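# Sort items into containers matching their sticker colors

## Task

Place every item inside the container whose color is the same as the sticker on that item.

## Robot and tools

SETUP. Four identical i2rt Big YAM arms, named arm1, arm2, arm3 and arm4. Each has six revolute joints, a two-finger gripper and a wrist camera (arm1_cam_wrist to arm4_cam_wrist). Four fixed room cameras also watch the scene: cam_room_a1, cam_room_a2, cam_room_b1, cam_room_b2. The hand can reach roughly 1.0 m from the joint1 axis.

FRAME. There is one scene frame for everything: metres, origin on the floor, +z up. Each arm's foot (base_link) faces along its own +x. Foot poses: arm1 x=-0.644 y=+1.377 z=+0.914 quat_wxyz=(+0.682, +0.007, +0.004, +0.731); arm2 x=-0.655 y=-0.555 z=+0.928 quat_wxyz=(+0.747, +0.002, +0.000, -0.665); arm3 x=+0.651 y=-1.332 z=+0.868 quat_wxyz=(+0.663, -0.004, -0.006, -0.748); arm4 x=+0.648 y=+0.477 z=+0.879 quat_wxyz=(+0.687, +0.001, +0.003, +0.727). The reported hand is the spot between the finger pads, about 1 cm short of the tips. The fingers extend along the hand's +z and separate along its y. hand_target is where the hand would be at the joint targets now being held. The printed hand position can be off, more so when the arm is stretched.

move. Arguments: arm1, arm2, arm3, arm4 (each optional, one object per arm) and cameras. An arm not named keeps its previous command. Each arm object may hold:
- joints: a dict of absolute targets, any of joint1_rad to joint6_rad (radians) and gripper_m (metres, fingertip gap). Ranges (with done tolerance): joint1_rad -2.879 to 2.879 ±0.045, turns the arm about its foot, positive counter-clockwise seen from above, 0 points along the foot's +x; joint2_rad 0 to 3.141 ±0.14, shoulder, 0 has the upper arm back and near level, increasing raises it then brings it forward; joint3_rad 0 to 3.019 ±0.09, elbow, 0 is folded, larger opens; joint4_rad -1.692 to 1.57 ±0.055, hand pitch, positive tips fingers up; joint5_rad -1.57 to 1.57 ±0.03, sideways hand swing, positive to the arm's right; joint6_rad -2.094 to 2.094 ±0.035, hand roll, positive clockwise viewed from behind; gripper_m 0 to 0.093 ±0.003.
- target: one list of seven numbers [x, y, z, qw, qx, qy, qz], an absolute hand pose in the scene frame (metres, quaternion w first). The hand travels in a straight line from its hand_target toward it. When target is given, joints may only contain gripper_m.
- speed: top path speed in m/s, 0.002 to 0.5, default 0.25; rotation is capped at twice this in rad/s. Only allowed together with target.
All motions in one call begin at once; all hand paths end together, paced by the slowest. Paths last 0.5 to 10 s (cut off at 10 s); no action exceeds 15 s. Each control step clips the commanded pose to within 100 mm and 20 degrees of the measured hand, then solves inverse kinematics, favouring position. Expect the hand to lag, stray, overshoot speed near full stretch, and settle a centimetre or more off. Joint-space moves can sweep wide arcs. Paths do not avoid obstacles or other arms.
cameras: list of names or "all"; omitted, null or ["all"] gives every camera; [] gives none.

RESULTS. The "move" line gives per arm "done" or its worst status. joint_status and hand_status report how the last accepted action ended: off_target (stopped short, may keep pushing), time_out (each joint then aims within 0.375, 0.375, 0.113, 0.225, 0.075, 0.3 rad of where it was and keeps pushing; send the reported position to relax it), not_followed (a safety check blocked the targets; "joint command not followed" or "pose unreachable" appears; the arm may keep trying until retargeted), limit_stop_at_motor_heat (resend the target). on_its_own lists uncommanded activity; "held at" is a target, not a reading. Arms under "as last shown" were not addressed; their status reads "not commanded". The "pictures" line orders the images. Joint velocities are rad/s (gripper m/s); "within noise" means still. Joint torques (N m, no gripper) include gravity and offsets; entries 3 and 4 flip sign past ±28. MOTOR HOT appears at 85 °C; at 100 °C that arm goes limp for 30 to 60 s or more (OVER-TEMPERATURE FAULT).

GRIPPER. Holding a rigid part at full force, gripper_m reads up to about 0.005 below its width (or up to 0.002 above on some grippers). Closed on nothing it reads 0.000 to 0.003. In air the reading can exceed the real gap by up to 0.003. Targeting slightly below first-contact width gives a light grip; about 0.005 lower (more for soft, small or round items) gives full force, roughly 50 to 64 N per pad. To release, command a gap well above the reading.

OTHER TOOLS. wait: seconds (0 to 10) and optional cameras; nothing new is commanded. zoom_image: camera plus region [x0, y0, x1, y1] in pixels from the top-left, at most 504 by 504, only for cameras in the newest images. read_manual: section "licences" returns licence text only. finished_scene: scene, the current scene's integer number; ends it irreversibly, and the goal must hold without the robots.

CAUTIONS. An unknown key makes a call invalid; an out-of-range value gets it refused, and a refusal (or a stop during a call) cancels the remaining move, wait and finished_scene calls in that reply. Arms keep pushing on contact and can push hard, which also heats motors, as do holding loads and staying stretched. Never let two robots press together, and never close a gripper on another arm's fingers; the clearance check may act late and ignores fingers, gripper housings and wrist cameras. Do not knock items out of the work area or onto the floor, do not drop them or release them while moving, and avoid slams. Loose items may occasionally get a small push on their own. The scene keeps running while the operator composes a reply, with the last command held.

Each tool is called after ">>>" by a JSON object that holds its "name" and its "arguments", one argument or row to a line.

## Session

>>> {"name": "move", "arguments": {
  "arm1": {"joints": {"joint1_rad": 1.499, "joint2_rad": 1.119, "joint3_rad": 1.228, "joint4_rad": -1.009, "joint5_rad": 0, "joint6_rad": 0}},
  "arm2": {"joints": {"joint1_rad": -1.69, "joint2_rad": 1.119, "joint3_rad": 1.228, "joint4_rad": -1.009, "joint5_rad": 0, "joint6_rad": 0}},
  "arm3": {"joints": {"joint1_rad": 1.69, "joint2_rad": 1.119, "joint3_rad": 1.228, "joint4_rad": -1.009, "joint5_rad": 0, "joint6_rad": 0}},
  "arm4": {"joints": {"joint1_rad": -1.626, "joint2_rad": 1.119, "joint3_rad": 1.228, "joint4_rad": -1.009, "joint5_rad": 0, "joint6_rad": 0}}
}}

Scene clock: 1.93 s.
Joint torques (N m): arm1=[-1.67 -6.71 14.2 1.73 0.04 -0.05] | arm2=[0.91 -10.29 13.16 2.17 -0.04 -0.08] | arm3=[1.44 -10.17 10.41 1.47 0.11 -0.1] | arm4=[0.97 -10.52 10.54 1.36 0.04 0.17]
Motor temperatures (°C): arm1=[20 23 27 23 21 21 21] | arm2=[23 24 26 22 22 20 23] | arm3=[24 23 23 23 24 23 23] | arm4=[22 21 23 22 24 21 24]
Heat: arm1: hottest joint3_rad 27 °C; arm2: hottest joint3_rad 26 °C; arm3: hottest joint1_rad 24 °C; arm4: hottest joint5_rad 24 °C.
move: arm1 done; arm2 done; arm3 done; arm4 done
Joint velocities: within noise
arm1.joint_positions: joint1_rad=+1.497 joint2_rad=+1.130 joint3_rad=+1.200 joint4_rad=-1.022 joint5_rad=-0.002 joint6_rad=+0.007 gripper_m=+0.09398
arm1.joint_status: all done
arm1.hand: x=-1.0838 y=+1.3788 z=+1.2490 quat_wxyz=(+0.000, +0.950, -0.005, -0.311) (m; scene frame)
arm1.hand_target: x=-1.0884 y=+1.3782 z=+1.2707 quat_wxyz=(-0.002, +0.942, -0.001, -0.336) (m; scene frame)
arm1.hand_status: not commanded
arm2.joint_positions: joint1_rad=-1.692 joint2_rad=+1.127 joint3_rad=+1.211 joint4_rad=-1.015 joint5_rad=+0.000 joint6_rad=+0.015 gripper_m=+0.09399
arm2.joint_status: all done
arm2.hand: x=-1.1039 y=-0.5539 z=+1.2639 quat_wxyz=(+0.000, -0.949, +0.009, +0.314) (m; scene frame)
arm2.hand_target: x=-1.1059 y=-0.5550 z=+1.2772 quat_wxyz=(+0.002, -0.945, +0.001, +0.328) (m; scene frame)
arm2.hand_status: not commanded
arm3.joint_positions: joint1_rad=+1.685 joint2_rad=+1.132 joint3_rad=+1.221 joint4_rad=-1.016 joint5_rad=-0.002 joint6_rad=+0.006 gripper_m=+0.09399
arm3.joint_status: all done
arm3.hand: x=+1.1011 y=-1.3302 z=+1.2073 quat_wxyz=(-0.317, -0.004, -0.948, +0.006) (m; scene frame)
arm3.hand_target: x=+1.1008 y=-1.3280 z=+1.2177 quat_wxyz=(-0.330, +0.001, -0.944, +0.007) (m; scene frame)
arm3.hand_status: not commanded
arm4.joint_positions: joint1_rad=-1.629 joint2_rad=+1.135 joint3_rad=+1.209 joint4_rad=-1.020 joint5_rad=+0.001 joint6_rad=-0.012 gripper_m=+0.09398
arm4.joint_status: all done
arm4.hand: x=+1.0978 y=+0.4769 z=+1.2085 quat_wxyz=(-0.305, +0.005, -0.952, +0.004) (m; scene frame)
arm4.hand_target: x=+1.0997 y=+0.4786 z=+1.2267 quat_wxyz=(-0.327, +0.001, -0.945, +0.002) (m; scene frame)
arm4.hand_status: not commanded
pictures: arm1_cam_wrist, arm2_cam_wrist, arm3_cam_wrist, arm4_cam_wrist, cam_room_a1, cam_room_a2, cam_room_b1, cam_room_b2
Images, in order (width x height): arm1_cam_wrist 672x504, arm2_cam_wrist 672x504, arm3_cam_wrist 672x504, arm4_cam_wrist 672x504, cam_room_a1 672x504, cam_room_a2 672x504, cam_room_b1 672x504, cam_room_b2 672x504.

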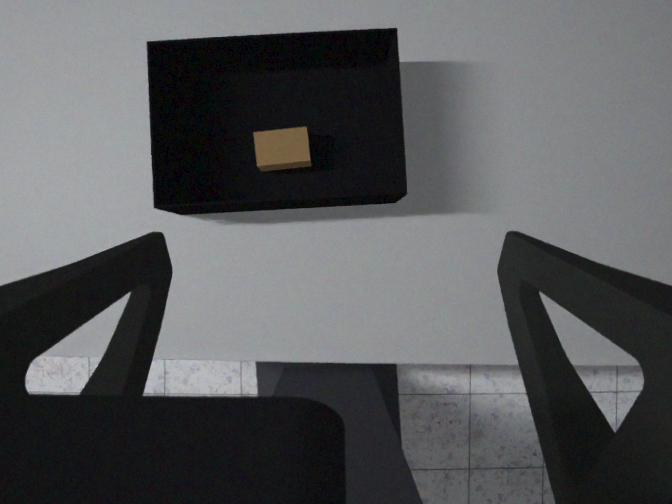

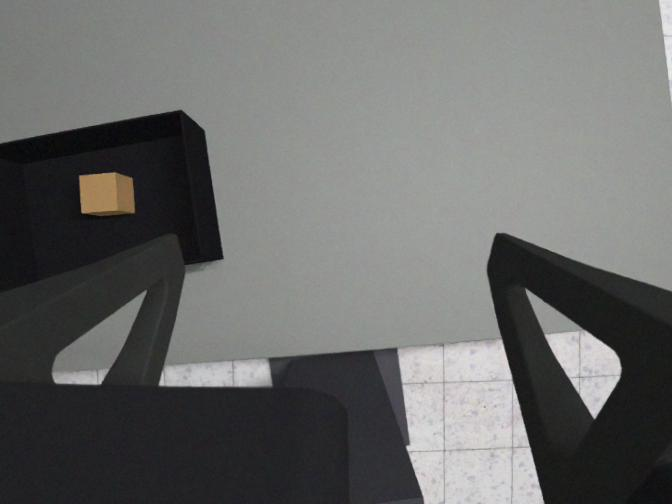

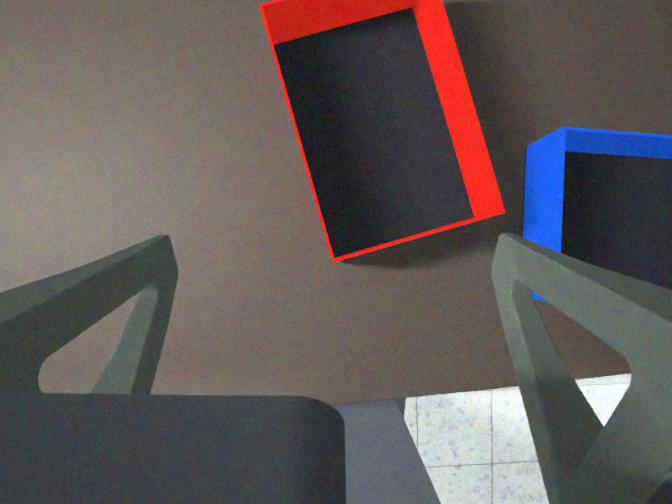

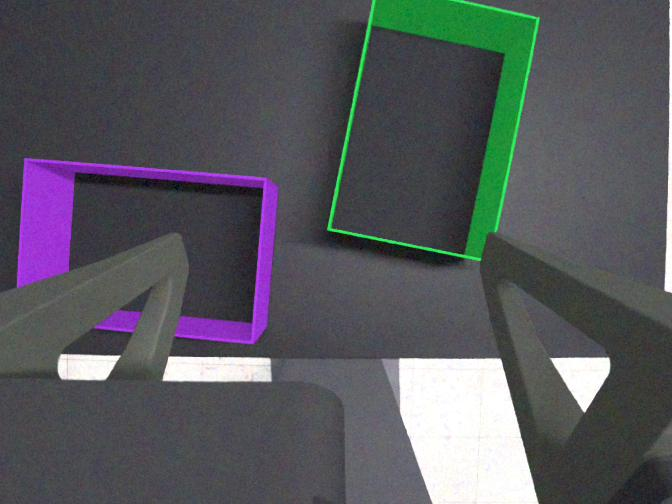

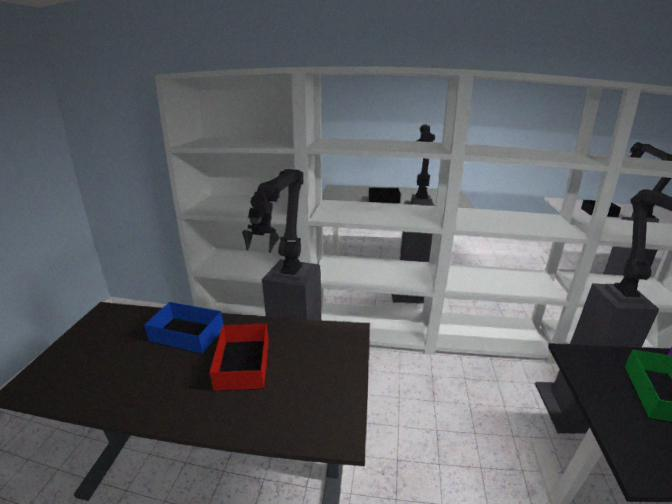

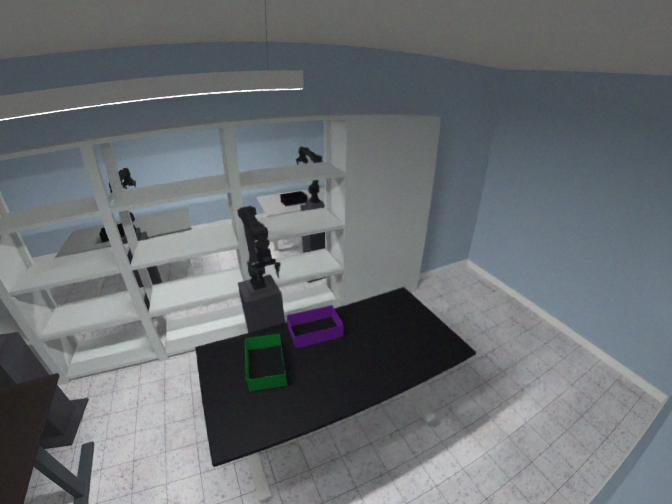

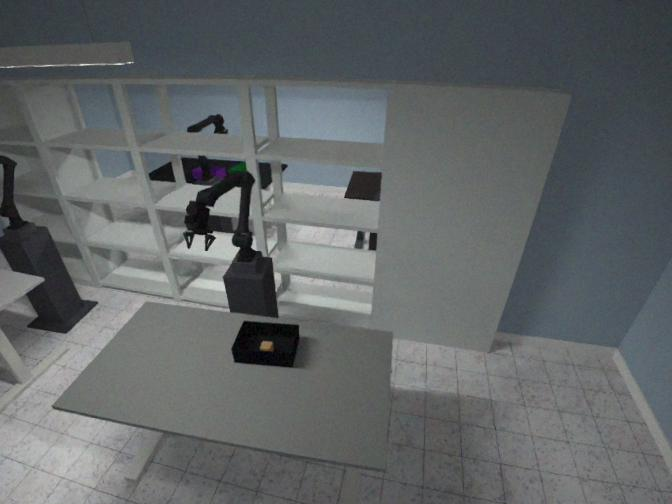

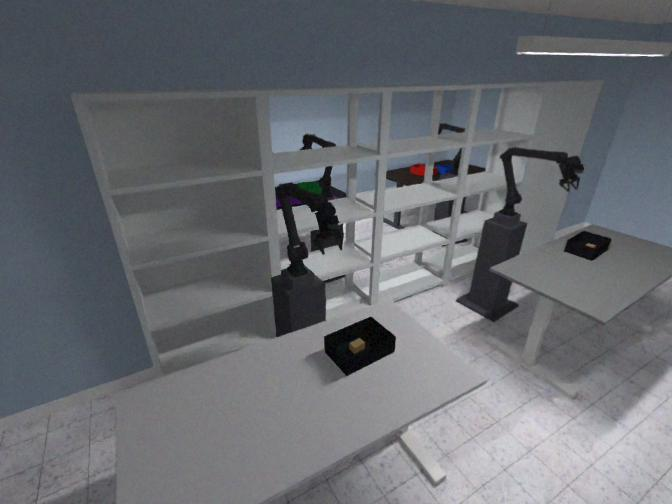

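>>> {"name": "zoom_image", "arguments": {
  "camera": "cam_room_b1",
  "region": [225, 315, 305, 375]
}}

>>> {"name": "zoom_image", "arguments": {
  "camera": "cam_room_b2",
  "region": [315, 312, 405, 380]
}}

>>> {"name": "zoom_image", "arguments": {
  "camera": "arm1_cam_wrist",
  "region": [230, 105, 340, 190]
}}

>>> {"name": "zoom_image", "arguments": {
  "camera": "arm2_cam_wrist",
  "region": [60, 155, 160, 230]
}}

Scaled by 6.300.

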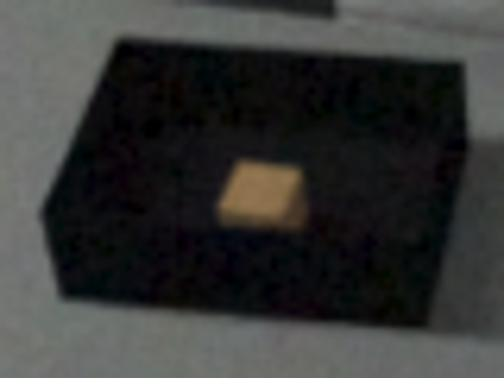

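Scaled by 5.600.

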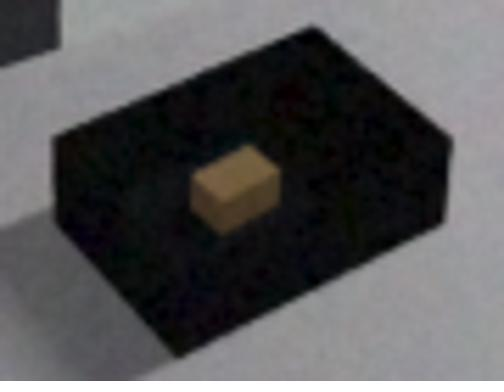

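Scaled by 4.582.

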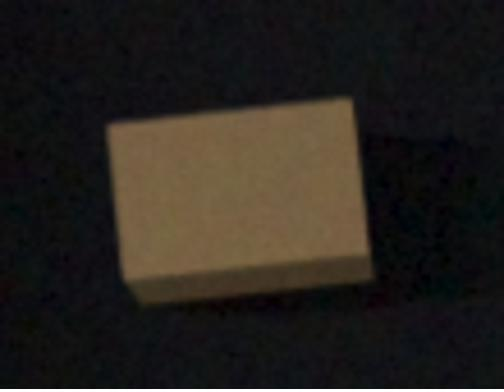

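Scaled by 5.040.

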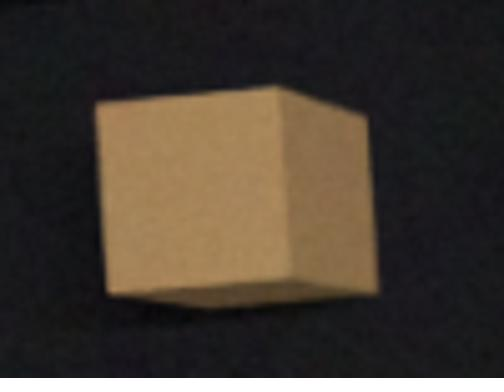

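>>> {"name": "move", "arguments": {
  "arm1": {"target": [-1.2416, 1.3173, 0.925, -0.0119, -0.9748, -0.0536, 0.2161], "speed": 0.3},
  "arm2": {"target": [-1.18, -0.876, 0.925, -0.0076, -0.9757, -0.0341, 0.2163], "speed": 0.3},
  "arm3": {"joints": {"joint1_rad": -1.986, "joint2_rad": 0.835, "joint3_rad": 0.808, "joint4_rad": -1.125, "joint5_rad": 0, "joint6_rad": 0}},
  "arm4": {"joints": {"joint1_rad": 0.876, "joint2_rad": 0.836, "joint3_rad": 0.779, "joint4_rad": -1.095, "joint5_rad": 0, "joint6_rad": 0}},
  "cameras": ["arm1_cam_wrist", "arm2_cam_wrist"]
}}

Scene clock: 26.97 s.
Joint torques (N m): arm1=[-1.44 -13.74 13.08 1.59 -0.06 -0.09] | arm2=[0.56 -17.85 12.96 1.88 0.38 0.21] | arm3=[0.62 -3.96 9.47 0.57 -0.09 -0.1] | arm4=[0.79 -3.43 9.62 0.29 0.14 0.15]
Motor temperatures (°C): arm1=[20 24 32 23 21 21 21] | arm2=[23 24 30 22 22 20 23] | arm3=[24 23 25 23 24 23 23] | arm4=[22 22 27 22 24 21 24]
Heat: arm1: hottest joint3_rad 32 °C; arm2: hottest joint3_rad 30 °C; arm3: hottest joint3_rad 25 °C; arm4: hottest joint3_rad 27 °C.
move: arm1 off_target; arm2 off_target; arm3 done; arm4 done
Joint velocities: within noise
arm1.joint_positions: joint1_rad=+1.591 joint2_rad=+1.887 joint3_rad=+1.148 joint4_rad=-0.477 joint5_rad=-0.007 joint6_rad=-0.001 gripper_m=+0.09398
arm1.joint_status: not commanded
arm1.hand: x=-1.2133 y=+1.3258 z=+0.9041 quat_wxyz=(+0.010, +0.982, +0.045, -0.183) (m; scene frame)
arm1.hand_target: x=-1.2399 y=+1.3174 z=+0.9260 quat_wxyz=(+0.012, +0.975, +0.054, -0.216) (m; scene frame)
arm1.hand_status: off_target (0.036 m and 4.0 deg from the pose sent, 0.366 m and 13.2 deg at the start)
arm2.joint_positions: joint1_rad=-1.075 joint2_rad=+1.921 joint3_rad=+1.226 joint4_rad=-0.534 joint5_rad=+0.214 joint6_rad=+0.483 gripper_m=+0.09399
arm2.joint_status: not commanded
arm2.hand: x=-1.1589 y=-0.8642 z=+0.9165 quat_wxyz=(+0.003, -0.979, -0.046, +0.198) (m; scene frame)
arm2.hand_target: x=-1.1790 y=-0.8754 z=+0.9258 quat_wxyz=(-0.008, -0.976, -0.034, +0.216) (m; scene frame)
arm2.hand_status: off_target (0.026 m and 2.8 deg from the pose sent, 0.474 m and 12.6 deg at the start)
arm3.joint_positions: joint1_rad=-1.977 joint2_rad=+0.836 joint3_rad=+0.808 joint4_rad=-1.119 joint5_rad=+0.002 joint6_rad=+0.005 gripper_m=+0.09402
arm3.joint_status: all done
arm3.hand: x=+0.3906 y=-1.1764 z=+1.0876 quat_wxyz=(+0.049, -0.944, +0.259, +0.201) (m; scene frame)
arm3.hand_target: x=+0.3932 y=-1.1752 z=+1.0869 quat_wxyz=(+0.049, -0.944, +0.260, +0.198) (m; scene frame)
arm3.hand_status: not commanded
arm4.joint_positions: joint1_rad=+0.874 joint2_rad=+0.833 joint3_rad=+0.771 joint4_rad=-1.085 joint5_rad=-0.002 joint6_rad=-0.011 gripper_m=+0.09402
arm4.joint_status: all done
arm4.hand: x=+0.4086 y=+0.6570 z=+1.0880 quat_wxyz=(-0.064, +0.929, -0.303, -0.201) (m; scene frame)
arm4.hand_target: x=+0.4084 y=+0.6570 z=+1.0904 quat_wxyz=(-0.063, +0.928, -0.307, -0.199) (m; scene frame)
arm4.hand_status: not commanded
pictures: arm1_cam_wrist, arm2_cam_wrist
Images, in order (width x height): arm1_cam_wrist 672x504, arm2_cam_wrist 672x504.

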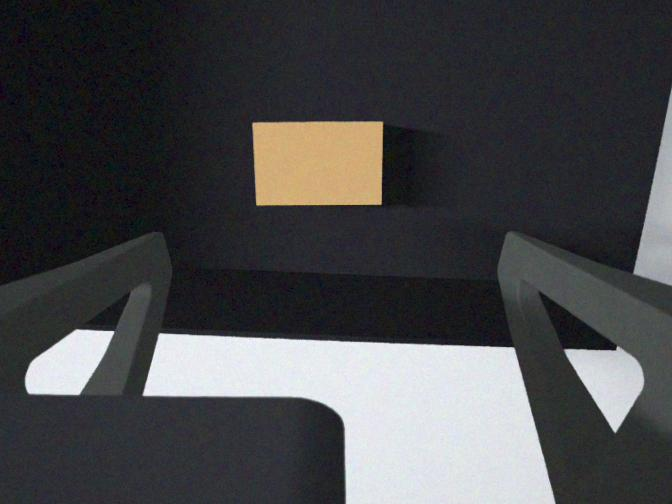

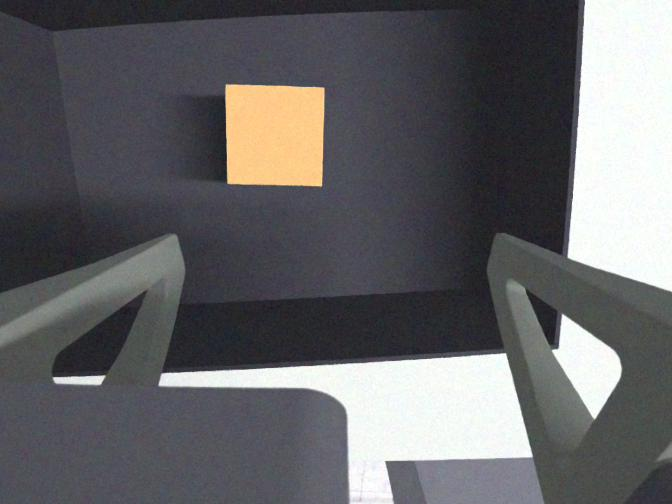

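>>> {"name": "move", "arguments": {
  "arm1": {"target": [-1.2477, 1.3147, 0.754, -0.0119, -0.9748, -0.0536, 0.2161], "speed": 0.2},
  "arm2": {"target": [-1.208, -0.9133, 0.748, -0.0076, -0.9757, -0.0341, 0.2163], "speed": 0.2},
  "cameras": ["arm1_cam_wrist", "arm2_cam_wrist"]
}}

>>> {"name": "move", "arguments": {
  "arm1": {"joints": {"gripper_m": 0.06}},
  "arm2": {"joints": {"gripper_m": 0.045}},
  "cameras": ["arm1_cam_wrist", "arm2_cam_wrist"]
}}

Scene clock: 66.10 s.
Joint torques (N m): arm1=[-0.62 -15.62 9.2 1.58 0 -0.02] | arm2=[1.44 -20.72 10.41 2.02 0.39 0.22] | arm3=[0.67 -3.96 9.48 0.57 -0.08 -0.11] | arm4=[0.56 -3.55 9.57 0.24 0.12 0.14]
Motor temperatures (°C): arm1=[20 25 34 23 21 21 21] | arm2=[23 25 33 22 22 20 23] | arm3=[24 23 28 23 24 23 23] | arm4=[22 22 32 22 24 21 24]
Heat: arm1: hottest joint3_rad 34 °C; arm2: hottest joint3_rad 33 °C; arm3: hottest joint3_rad 28 °C; arm4: hottest joint3_rad 32 °C.
move: arm1 off_target; arm2 off_target
Joint velocities: within noise
arm1.joint_positions: joint1_rad=+1.594 joint2_rad=+2.239 joint3_rad=+1.163 joint4_rad=-0.125 joint5_rad=-0.007 joint6_rad=-0.001 gripper_m=+0.09398
arm1.joint_status: not commanded
arm1.hand: x=-1.2241 y=+1.3239 z=+0.7433 quat_wxyz=(+0.010, +0.980, +0.046, -0.191) (m; scene frame)
arm1.hand_target: x=-1.2468 y=+1.3147 z=+0.7549 quat_wxyz=(+0.012, +0.975, +0.054, -0.216) (m; scene frame)
arm1.hand_status: off_target (0.028 m and 3.0 deg from the pose sent, 0.154 m and 4.0 deg at the start)
arm2.joint_positions: joint1_rad=-1.062 joint2_rad=+2.330 joint3_rad=+1.392 joint4_rad=-0.286 joint5_rad=+0.222 joint6_rad=+0.507 gripper_m=+0.09399
arm2.joint_status: not commanded
arm2.hand: x=-1.1957 y=-0.8986 z=+0.7493 quat_wxyz=(+0.002, -0.978, -0.040, +0.202) (m; scene frame)
arm2.hand_target: x=-1.2072 y=-0.9129 z=+0.7486 quat_wxyz=(-0.008, -0.976, -0.034, +0.216) (m; scene frame)
arm2.hand_status: off_target (0.019 m and 2.0 deg from the pose sent, 0.182 m and 2.8 deg at the start)
arm3, arm4: as last shown
pictures: arm1_cam_wrist, arm2_cam_wrist
Images, in order (width x height): arm1_cam_wrist 672x504, arm2_cam_wrist 672x504.

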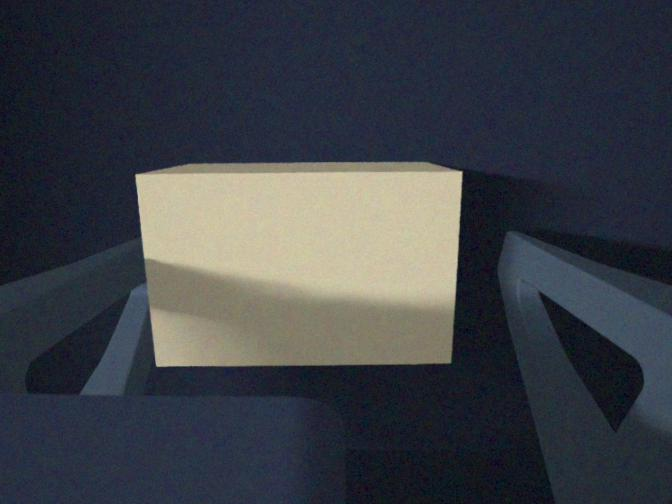

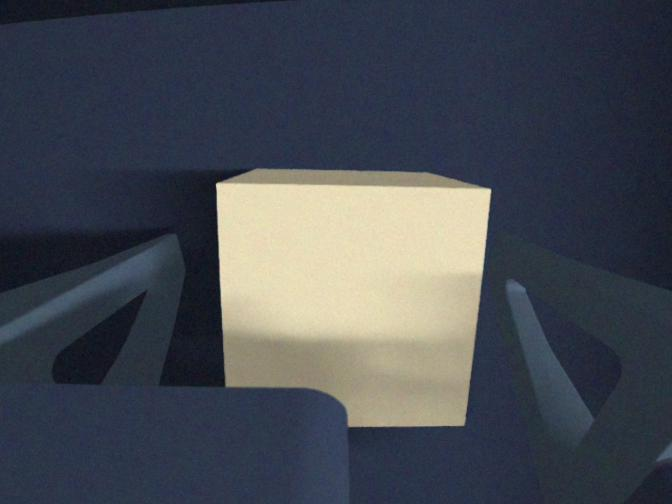

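Scene clock: 66.70 s.
Joint torques (N m): arm1=[-0.62 -15.38 9.1 1.7 0.07 -0.02] | arm2=[1.38 -20.66 10.41 2.03 0.35 0.2] | arm3=[0.62 -3.96 9.47 0.59 -0.08 -0.09] | arm4=[1.03 -3.72 9.69 0.31 0.16 0.12]
Motor temperatures (°C): arm1=[20 25 34 23 21 21 21] | arm2=[23 25 33 22 22 20 23] | arm3=[24 23 28 23 24 23 23] | arm4=[22 22 32 22 24 21 24]
Heat: arm1: hottest joint3_rad 34 °C; arm2: hottest joint3_rad 33 °C; arm3: hottest joint3_rad 28 °C; arm4: hottest joint3_rad 32 °C.
move: arm1 off_target; arm2 off_target
Joint velocities: within noise
arm1.joint_positions: joint1_rad=+1.594 joint2_rad=+2.239 joint3_rad=+1.163 joint4_rad=-0.125 joint5_rad=-0.008 joint6_rad=-0.001 gripper_m=+0.06875
arm1.joint_status: gripper_m off_target (ended at +0.06878, target +0.06000)
arm1.hand: x=-1.2242 y=+1.3236 z=+0.7434 quat_wxyz=(+0.011, +0.980, +0.047, -0.191) (m; scene frame)
arm1.hand_target: x=-1.2468 y=+1.3146 z=+0.7549 quat_wxyz=(+0.012, +0.975, +0.054, -0.216) (m; scene frame)
arm1.hand_status: not commanded
arm2.joint_positions: joint1_rad=-1.062 joint2_rad=+2.330 joint3_rad=+1.392 joint4_rad=-0.286 joint5_rad=+0.224 joint6_rad=+0.509 gripper_m=+0.05294
arm2.joint_status: gripper_m off_target (ended at +0.05297, target +0.04500)
arm2.hand: x=-1.1960 y=-0.8986 z=+0.7495 quat_wxyz=(+0.002, -0.978, -0.038, +0.203) (m; scene frame)
arm2.hand_target: x=-1.2072 y=-0.9129 z=+0.7486 quat_wxyz=(-0.008, -0.976, -0.034, +0.216) (m; scene frame)
arm2.hand_status: not commanded
arm3, arm4: as last shown
pictures: arm1_cam_wrist, arm2_cam_wrist
Images, in order (width x height): arm1_cam_wrist 672x504, arm2_cam_wrist 672x504.

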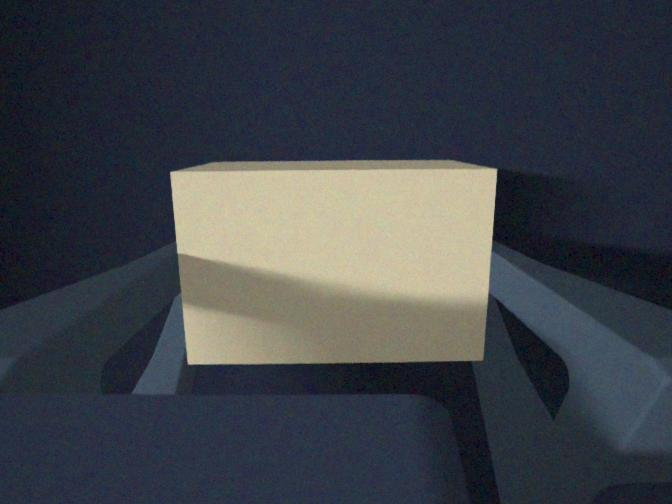

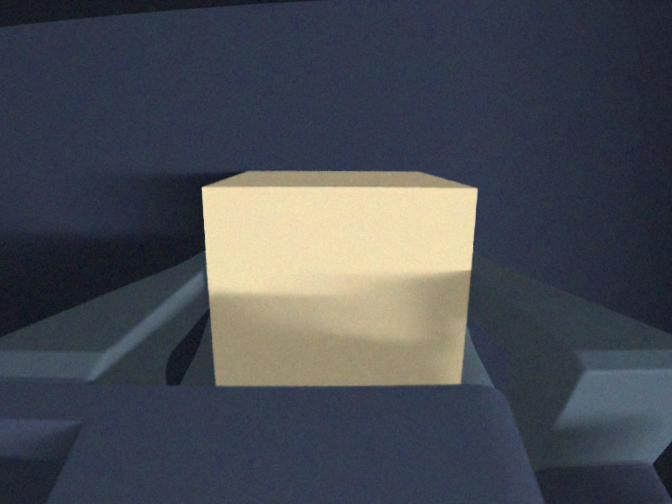

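>>> {"name": "move", "arguments": {
  "arm1": {"target": [-1.22, 1.317, 0.96, -0.0119, -0.9748, -0.0536, 0.2161], "speed": 0.4},
  "arm2": {"target": [-1.19, -0.9, 0.96, -0.0076, -0.9757, -0.0341, 0.2163], "speed": 0.4},
  "cameras": []
}}

>>> {"name": "move", "arguments": {
  "arm1": {"joints": {"joint2_rad": 1.271, "joint3_rad": 0.446, "joint4_rad": 1.325, "joint5_rad": 0, "joint6_rad": 0}},
  "arm2": {"joints": {"joint2_rad": 1.271, "joint3_rad": 0.446, "joint4_rad": 1.325, "joint5_rad": 0, "joint6_rad": 0}},
  "cameras": ["cam_room_b1", "cam_room_b2"]
}}

Scene clock: 83.00 s.
Joint torques (N m): arm1=[-0.91 -11.99 11.64 0.8 0.05 0.01] | arm2=[1.44 -18.14 11.18 1.03 0.34 0.18] | arm3=[0.67 -3.9 9.48 0.53 -0.08 -0.1] | arm4=[1.08 -3.6 9.46 0.4 0.16 0.14]
Motor temperatures (°C): arm1=[20 25 33 23 21 21 22] | arm2=[23 26 33 22 22 20 23] | arm3=[24 23 29 23 24 23 23] | arm4=[22 22 33 22 24 21 24]
Heat: arm1: hottest joint3_rad 33 °C; arm2: hottest joint3_rad 33 °C; arm3: hottest joint3_rad 29 °C; arm4: hottest joint3_rad 33 °C.
move: arm1 off_target; arm2 off_target
Joint velocities: within noise
arm1.joint_positions: joint1_rad=+1.594 joint2_rad=+1.779 joint3_rad=+1.132 joint4_rad=-0.515 joint5_rad=-0.008 joint6_rad=-0.001 gripper_m=+0.06875
arm1.joint_status: not commanded
arm1.hand: x=-1.2100 y=+1.3240 z=+0.9542 quat_wxyz=(+0.011, +0.976, +0.046, -0.211) (m; scene frame)
arm1.hand_target: x=-1.2197 y=+1.3170 z=+0.9602 quat_wxyz=(+0.012, +0.975, +0.054, -0.216) (m; scene frame)
arm1.hand_status: off_target (0.014 m and 1.1 deg from the pose sent, 0.217 m and 3.0 deg at the start)
arm2.joint_positions: joint1_rad=-1.062 joint2_rad=+1.911 joint3_rad=+1.365 joint4_rad=-0.625 joint5_rad=+0.224 joint6_rad=+0.509 gripper_m=+0.05294
arm2.joint_status: not commanded
arm2.hand: x=-1.1905 y=-0.8950 z=+0.9701 quat_wxyz=(-0.012, -0.974, -0.035, +0.224) (m; scene frame)
arm2.hand_target: x=-1.1897 y=-0.8998 z=+0.9599 quat_wxyz=(-0.008, -0.976, -0.034, +0.216) (m; scene frame)
arm2.hand_status: off_target (0.011 m and 1.1 deg from the pose sent, 0.211 m and 1.9 deg at the start)
arm3, arm4: as last shown
pictures: none
No camera images: "cameras" was empty.

Scene clock: 84.90 s.
Joint torques (N m): arm1=[-0.67 -5.48 9.26 2.24 0.08 0.06] | arm2=[1.2 -9.29 8.47 3.15 -0.19 -0.08] | arm3=[0.73 -4.07 9.5 0.57 -0.08 -0.11] | arm4=[0.73 -3.49 9.68 0.35 0.18 0.14]
Motor temperatures (°C): arm1=[20 25 33 23 21 21 22] | arm2=[23 26 33 22 22 20 24] | arm3=[24 23 29 23 24 23 23] | arm4=[22 22 34 22 24 21 24]
Heat: arm1: hottest joint3_rad 33 °C; arm2: hottest joint3_rad 33 °C; arm3: hottest joint3_rad 29 °C; arm4: hottest joint3_rad 34 °C.
move: arm1 done; arm2 done
Joint velocities: within noise
arm1.joint_positions: joint1_rad=+1.594 joint2_rad=+1.280 joint3_rad=+0.436 joint4_rad=+1.304 joint5_rad=-0.002 joint6_rad=-0.001 gripper_m=+0.06876
arm1.joint_status: all done
arm1.hand: x=-1.0892 y=+1.3350 z=+1.2573 quat_wxyz=(+0.038, +0.520, +0.026, -0.853) (m; scene frame)
arm1.hand_target: x=-1.0860 y=+1.3307 z=+1.2702 quat_wxyz=(+0.043, +0.503, +0.028, -0.863) (m; scene frame)
arm1.hand_status: not commanded
arm2.joint_positions: joint1_rad=-1.059 joint2_rad=+1.278 joint3_rad=+0.448 joint4_rad=+1.301 joint5_rad=+0.003 joint6_rad=+0.014 gripper_m=+0.05294
arm2.joint_status: all done
arm2.hand: x=-1.0241 y=-0.8228 z=+1.2688 quat_wxyz=(-0.268, -0.500, -0.158, +0.808) (m; scene frame)
arm2.hand_target: x=-1.0187 y=-0.8226 z=+1.2763 quat_wxyz=(-0.267, -0.486, -0.160, +0.817) (m; scene frame)
arm2.hand_status: not commanded
arm3, arm4: as last shown
pictures: cam_room_b1, cam_room_b2
Images, in order (width x height): cam_room_b1 672x504, cam_room_b2 672x504.

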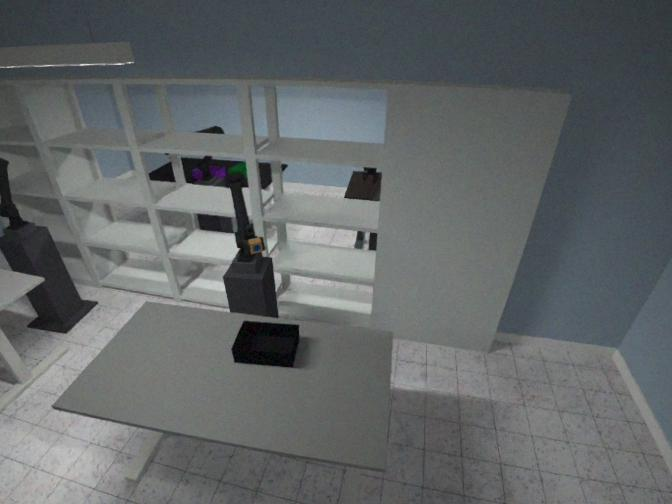

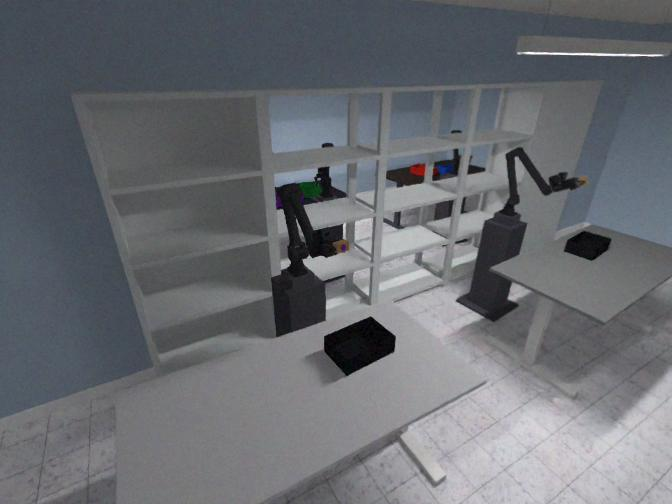

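>>> {"name": "zoom_image", "arguments": {
  "camera": "cam_room_b2",
  "region": [315, 225, 365, 265]
}}

>>> {"name": "zoom_image", "arguments": {
  "camera": "cam_room_b1",
  "region": [230, 225, 280, 265]
}}

>>> {"name": "move", "arguments": {
  "arm1": {"joints": {"joint1_rad": -2.25, "joint2_rad": 0.848, "joint3_rad": 0.693, "joint4_rad": -0.997, "joint5_rad": 0, "joint6_rad": 0}},
  "arm2": {"joints": {"joint1_rad": 0.926, "joint2_rad": 0.857, "joint3_rad": 0.66, "joint4_rad": -0.955, "joint5_rad": 0, "joint6_rad": 0}},
  "cameras": ["arm1_cam_wrist", "arm2_cam_wrist"]
}}

Scaled by 10.080.

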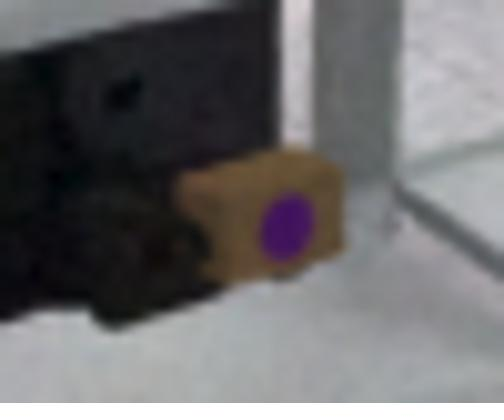

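Scaled by 10.080.

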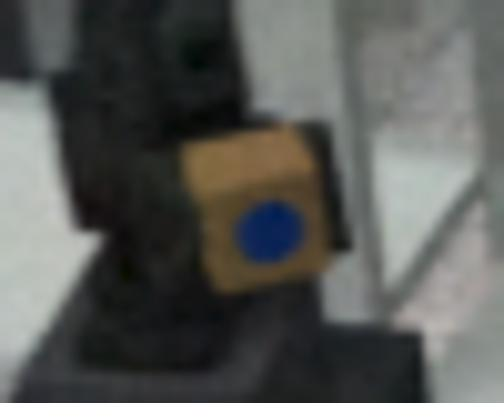

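Scene clock: 95.30 s.
Joint torques (N m): arm1=[-2.43 -2.26 13.31 0.77 -0.05 0.05] | arm2=[1.03 -4.78 13.14 1.09 0.08 -0.07] | arm3=[0.67 -3.84 9.46 0.57 -0.08 -0.11] | arm4=[1.2 -3.55 9.68 0.43 0.17 0.12]
Motor temperatures (°C): arm1=[20 25 33 23 21 21 22] | arm2=[23 26 32 22 22 20 24] | arm3=[24 23 29 23 24 23 23] | arm4=[22 22 34 22 24 21 24]
Heat: arm1: hottest joint3_rad 33 °C; arm2: hottest joint3_rad 32 °C; arm3: hottest joint3_rad 29 °C; arm4: hottest joint3_rad 34 °C.
move: arm1 done; arm2 done
Joint velocities: within noise
arm1.joint_positions: joint1_rad=-2.245 joint2_rad=+0.861 joint3_rad=+0.669 joint4_rad=-0.989 joint5_rad=+0.002 joint6_rad=+0.000 gripper_m=+0.06887
arm1.joint_status: all done
arm1.hand: x=-0.3992 y=+1.2085 z=+1.0713 quat_wxyz=(-0.177, -0.292, -0.938, +0.060) (m; scene frame)
arm1.hand_target: x=-0.3957 y=+1.2048 z=+1.0857 quat_wxyz=(-0.191, -0.294, -0.935, +0.063) (m; scene frame)
arm1.hand_status: not commanded
arm2.joint_positions: joint1_rad=+0.923 joint2_rad=+0.859 joint3_rad=+0.636 joint4_rad=-0.943 joint5_rad=-0.002 joint6_rad=+0.013 gripper_m=+0.05291
arm2.joint_status: all done
arm2.hand: x=-0.4008 y=-0.7054 z=+1.0794 quat_wxyz=(-0.195, -0.263, -0.944, +0.049) (m; scene frame)
arm2.hand_target: x=-0.3966 y=-0.7072 z=+1.0900 quat_wxyz=(-0.201, -0.256, -0.944, +0.053) (m; scene frame)
arm2.hand_status: not commanded
arm3, arm4: as last shown
pictures: arm1_cam_wrist, arm2_cam_wrist
Images, in order (width x height): arm1_cam_wrist 672x504, arm2_cam_wrist 672x504.

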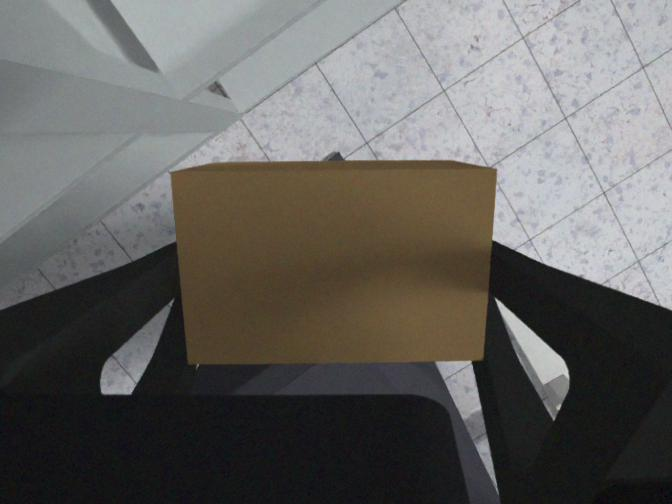

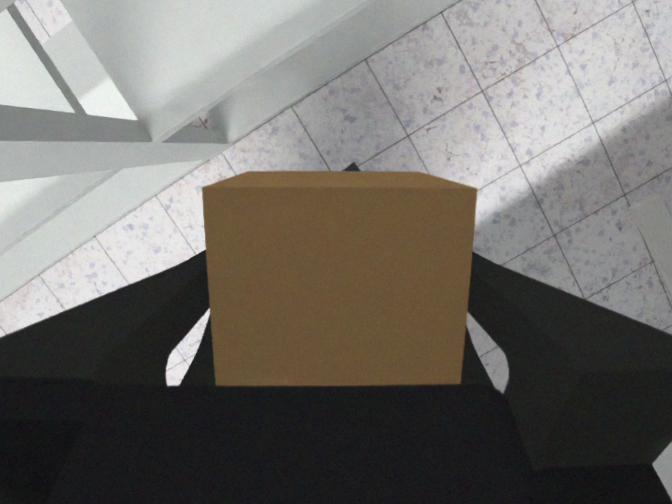

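>>> {"name": "move", "arguments": {
  "arm1": {"target": [0.0164, 0.918, 1.085, 0.1984, 0.2925, 0.9333, -0.0622], "speed": 0.3},
  "arm2": {"target": [0.0134, -0.947, 1.085, 0.2006, 0.2565, 0.9439, -0.0545], "speed": 0.3},
  "cameras": ["arm1_cam_wrist"]
}}

>>> {"name": "move", "arguments": {
  "arm1": {"target": [0.0164, 0.918, 0.99, 0.1984, 0.2925, 0.9333, -0.0622], "speed": 0.1},
  "arm2": {"target": [0.0134, -0.947, 0.998, 0.2006, 0.2565, 0.9439, -0.0545], "speed": 0.1},
  "cameras": ["arm1_cam_wrist", "arm2_cam_wrist"]
}}

Scene clock: 104.80 s.
Joint torques (N m): arm1=[-1.79 -20.42 17.44 0.75 -0.04 0.03] | arm2=[1.03 -22.95 16.9 1.05 0.15 -0.05] | arm3=[0.85 -4.13 9.52 0.58 -0.08 -0.11] | arm4=[1.08 -3.72 9.59 0.32 0.15 0.14]
Motor temperatures (°C): arm1=[20 25 33 23 21 21 22] | arm2=[23 26 33 22 22 20 24] | arm3=[24 23 29 23 24 23 23] | arm4=[22 22 34 22 24 21 24]
Heat: arm1: hottest joint3_rad 33 °C; arm2: hottest joint3_rad 33 °C; arm3: hottest joint3_rad 29 °C; arm4: hottest joint3_rad 34 °C.
move: arm1 off_target; arm2 off_target
Joint velocities: within noise
arm1.joint_positions: joint1_rad=-2.245 joint2_rad=+2.254 joint3_rad=+2.261 joint4_rad=-1.196 joint5_rad=-0.005 joint6_rad=+0.000 gripper_m=+0.06887
arm1.joint_status: not commanded
arm1.hand: x=+0.0060 y=+0.9293 z=+1.0585 quat_wxyz=(-0.174, -0.292, -0.939, +0.055) (m; scene frame)
arm1.hand_target: x=+0.0149 y=+0.9191 z=+1.0852 quat_wxyz=(-0.199, -0.292, -0.933, +0.063) (m; scene frame)
arm1.hand_status: off_target (0.031 m and 3.0 deg from the pose sent, 0.507 m and 2.5 deg at the start)
arm2.joint_positions: joint1_rad=+0.923 joint2_rad=+2.145 joint3_rad=+2.044 joint4_rad=-1.077 joint5_rad=+0.001 joint6_rad=+0.013 gripper_m=+0.05291
arm2.joint_status: not commanded
arm2.hand: x=-0.0015 y=-0.9404 z=+1.0743 quat_wxyz=(-0.189, -0.264, -0.945, +0.049) (m; scene frame)
arm2.hand_target: x=+0.0124 y=-0.9464 z=+1.0852 quat_wxyz=(-0.202, -0.257, -0.944, +0.055) (m; scene frame)
arm2.hand_status: off_target (0.019 m and 1.7 deg from the pose sent, 0.480 m and 1.2 deg at the start)
arm3, arm4: as last shown
pictures: arm1_cam_wrist
Images, in order (width x height): arm1_cam_wrist 672x504.

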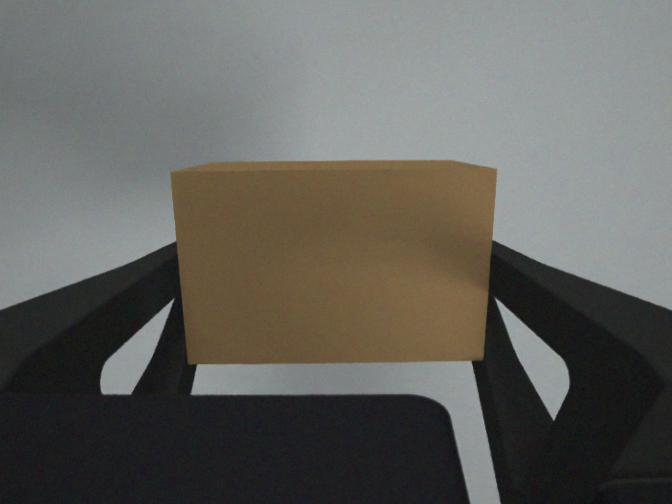

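Scene clock: 106.33 s.
Joint torques (N m): arm1=[-1.79 -19.25 10.22 1.48 0.03 0.04] | arm2=[1.03 -23 10.73 2.33 0.1 -0.05] | arm3=[0.62 -3.9 9.5 0.57 -0.06 -0.11] | arm4=[0.73 -3.49 9.65 0.39 0.14 0.15]
Motor temperatures (°C): arm1=[20 25 33 23 21 21 22] | arm2=[23 26 33 22 22 20 24] | arm3=[24 23 29 23 24 23 23] | arm4=[22 22 34 22 24 21 24]
Heat: arm1: hottest joint3_rad 33 °C; arm2: hottest joint3_rad 33 °C; arm3: hottest joint3_rad 29 °C; arm4: hottest joint3_rad 34 °C.
move: arm1 off_target; arm2 off_target
Joint velocities: within noise
arm1.joint_positions: joint1_rad=-2.245 joint2_rad=+2.262 joint3_rad=+2.141 joint4_rad=-0.994 joint5_rad=-0.007 joint6_rad=+0.000 gripper_m=+0.06887
arm1.joint_status: not commanded
arm1.hand: x=+0.0185 y=+0.9206 z=+1.0143 quat_wxyz=(-0.209, -0.290, -0.932, +0.065) (m; scene frame)
arm1.hand_target: x=+0.0158 y=+0.9185 z=+0.9902 quat_wxyz=(-0.198, -0.292, -0.933, +0.062) (m; scene frame)
arm1.hand_status: off_target (0.025 m and 1.3 deg from the pose sent, 0.070 m and 3.0 deg at the start)
arm2.joint_positions: joint1_rad=+0.923 joint2_rad=+2.188 joint3_rad=+1.968 joint4_rad=-0.913 joint5_rad=+0.002 joint6_rad=+0.013 gripper_m=+0.05291
arm2.joint_status: not commanded
arm2.hand: x=+0.0113 y=-0.9479 z=+1.0220 quat_wxyz=(-0.210, -0.263, -0.940, +0.055) (m; scene frame)
arm2.hand_target: x=+0.0126 y=-0.9467 z=+0.9983 quat_wxyz=(-0.201, -0.257, -0.944, +0.054) (m; scene frame)
arm2.hand_status: off_target (0.024 m and 1.4 deg from the pose sent, 0.078 m and 1.7 deg at the start)
arm3, arm4: as last shown
pictures: arm1_cam_wrist, arm2_cam_wrist
Images, in order (width x height): arm1_cam_wrist 672x504, arm2_cam_wrist 672x504.

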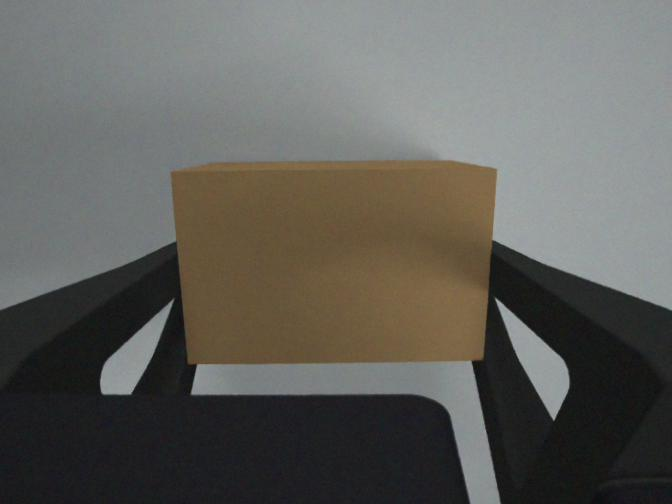

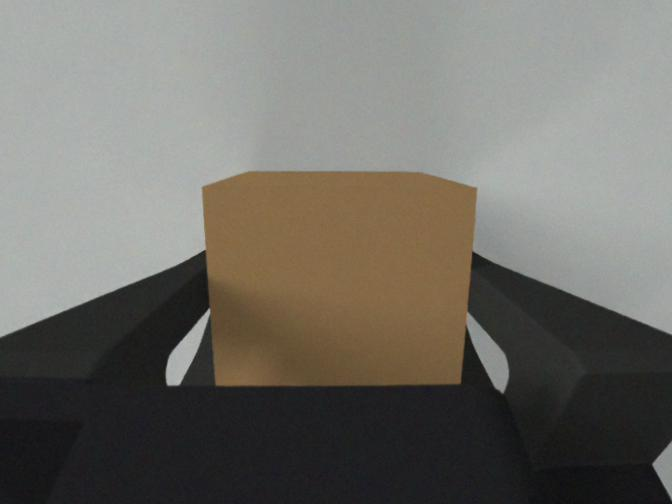

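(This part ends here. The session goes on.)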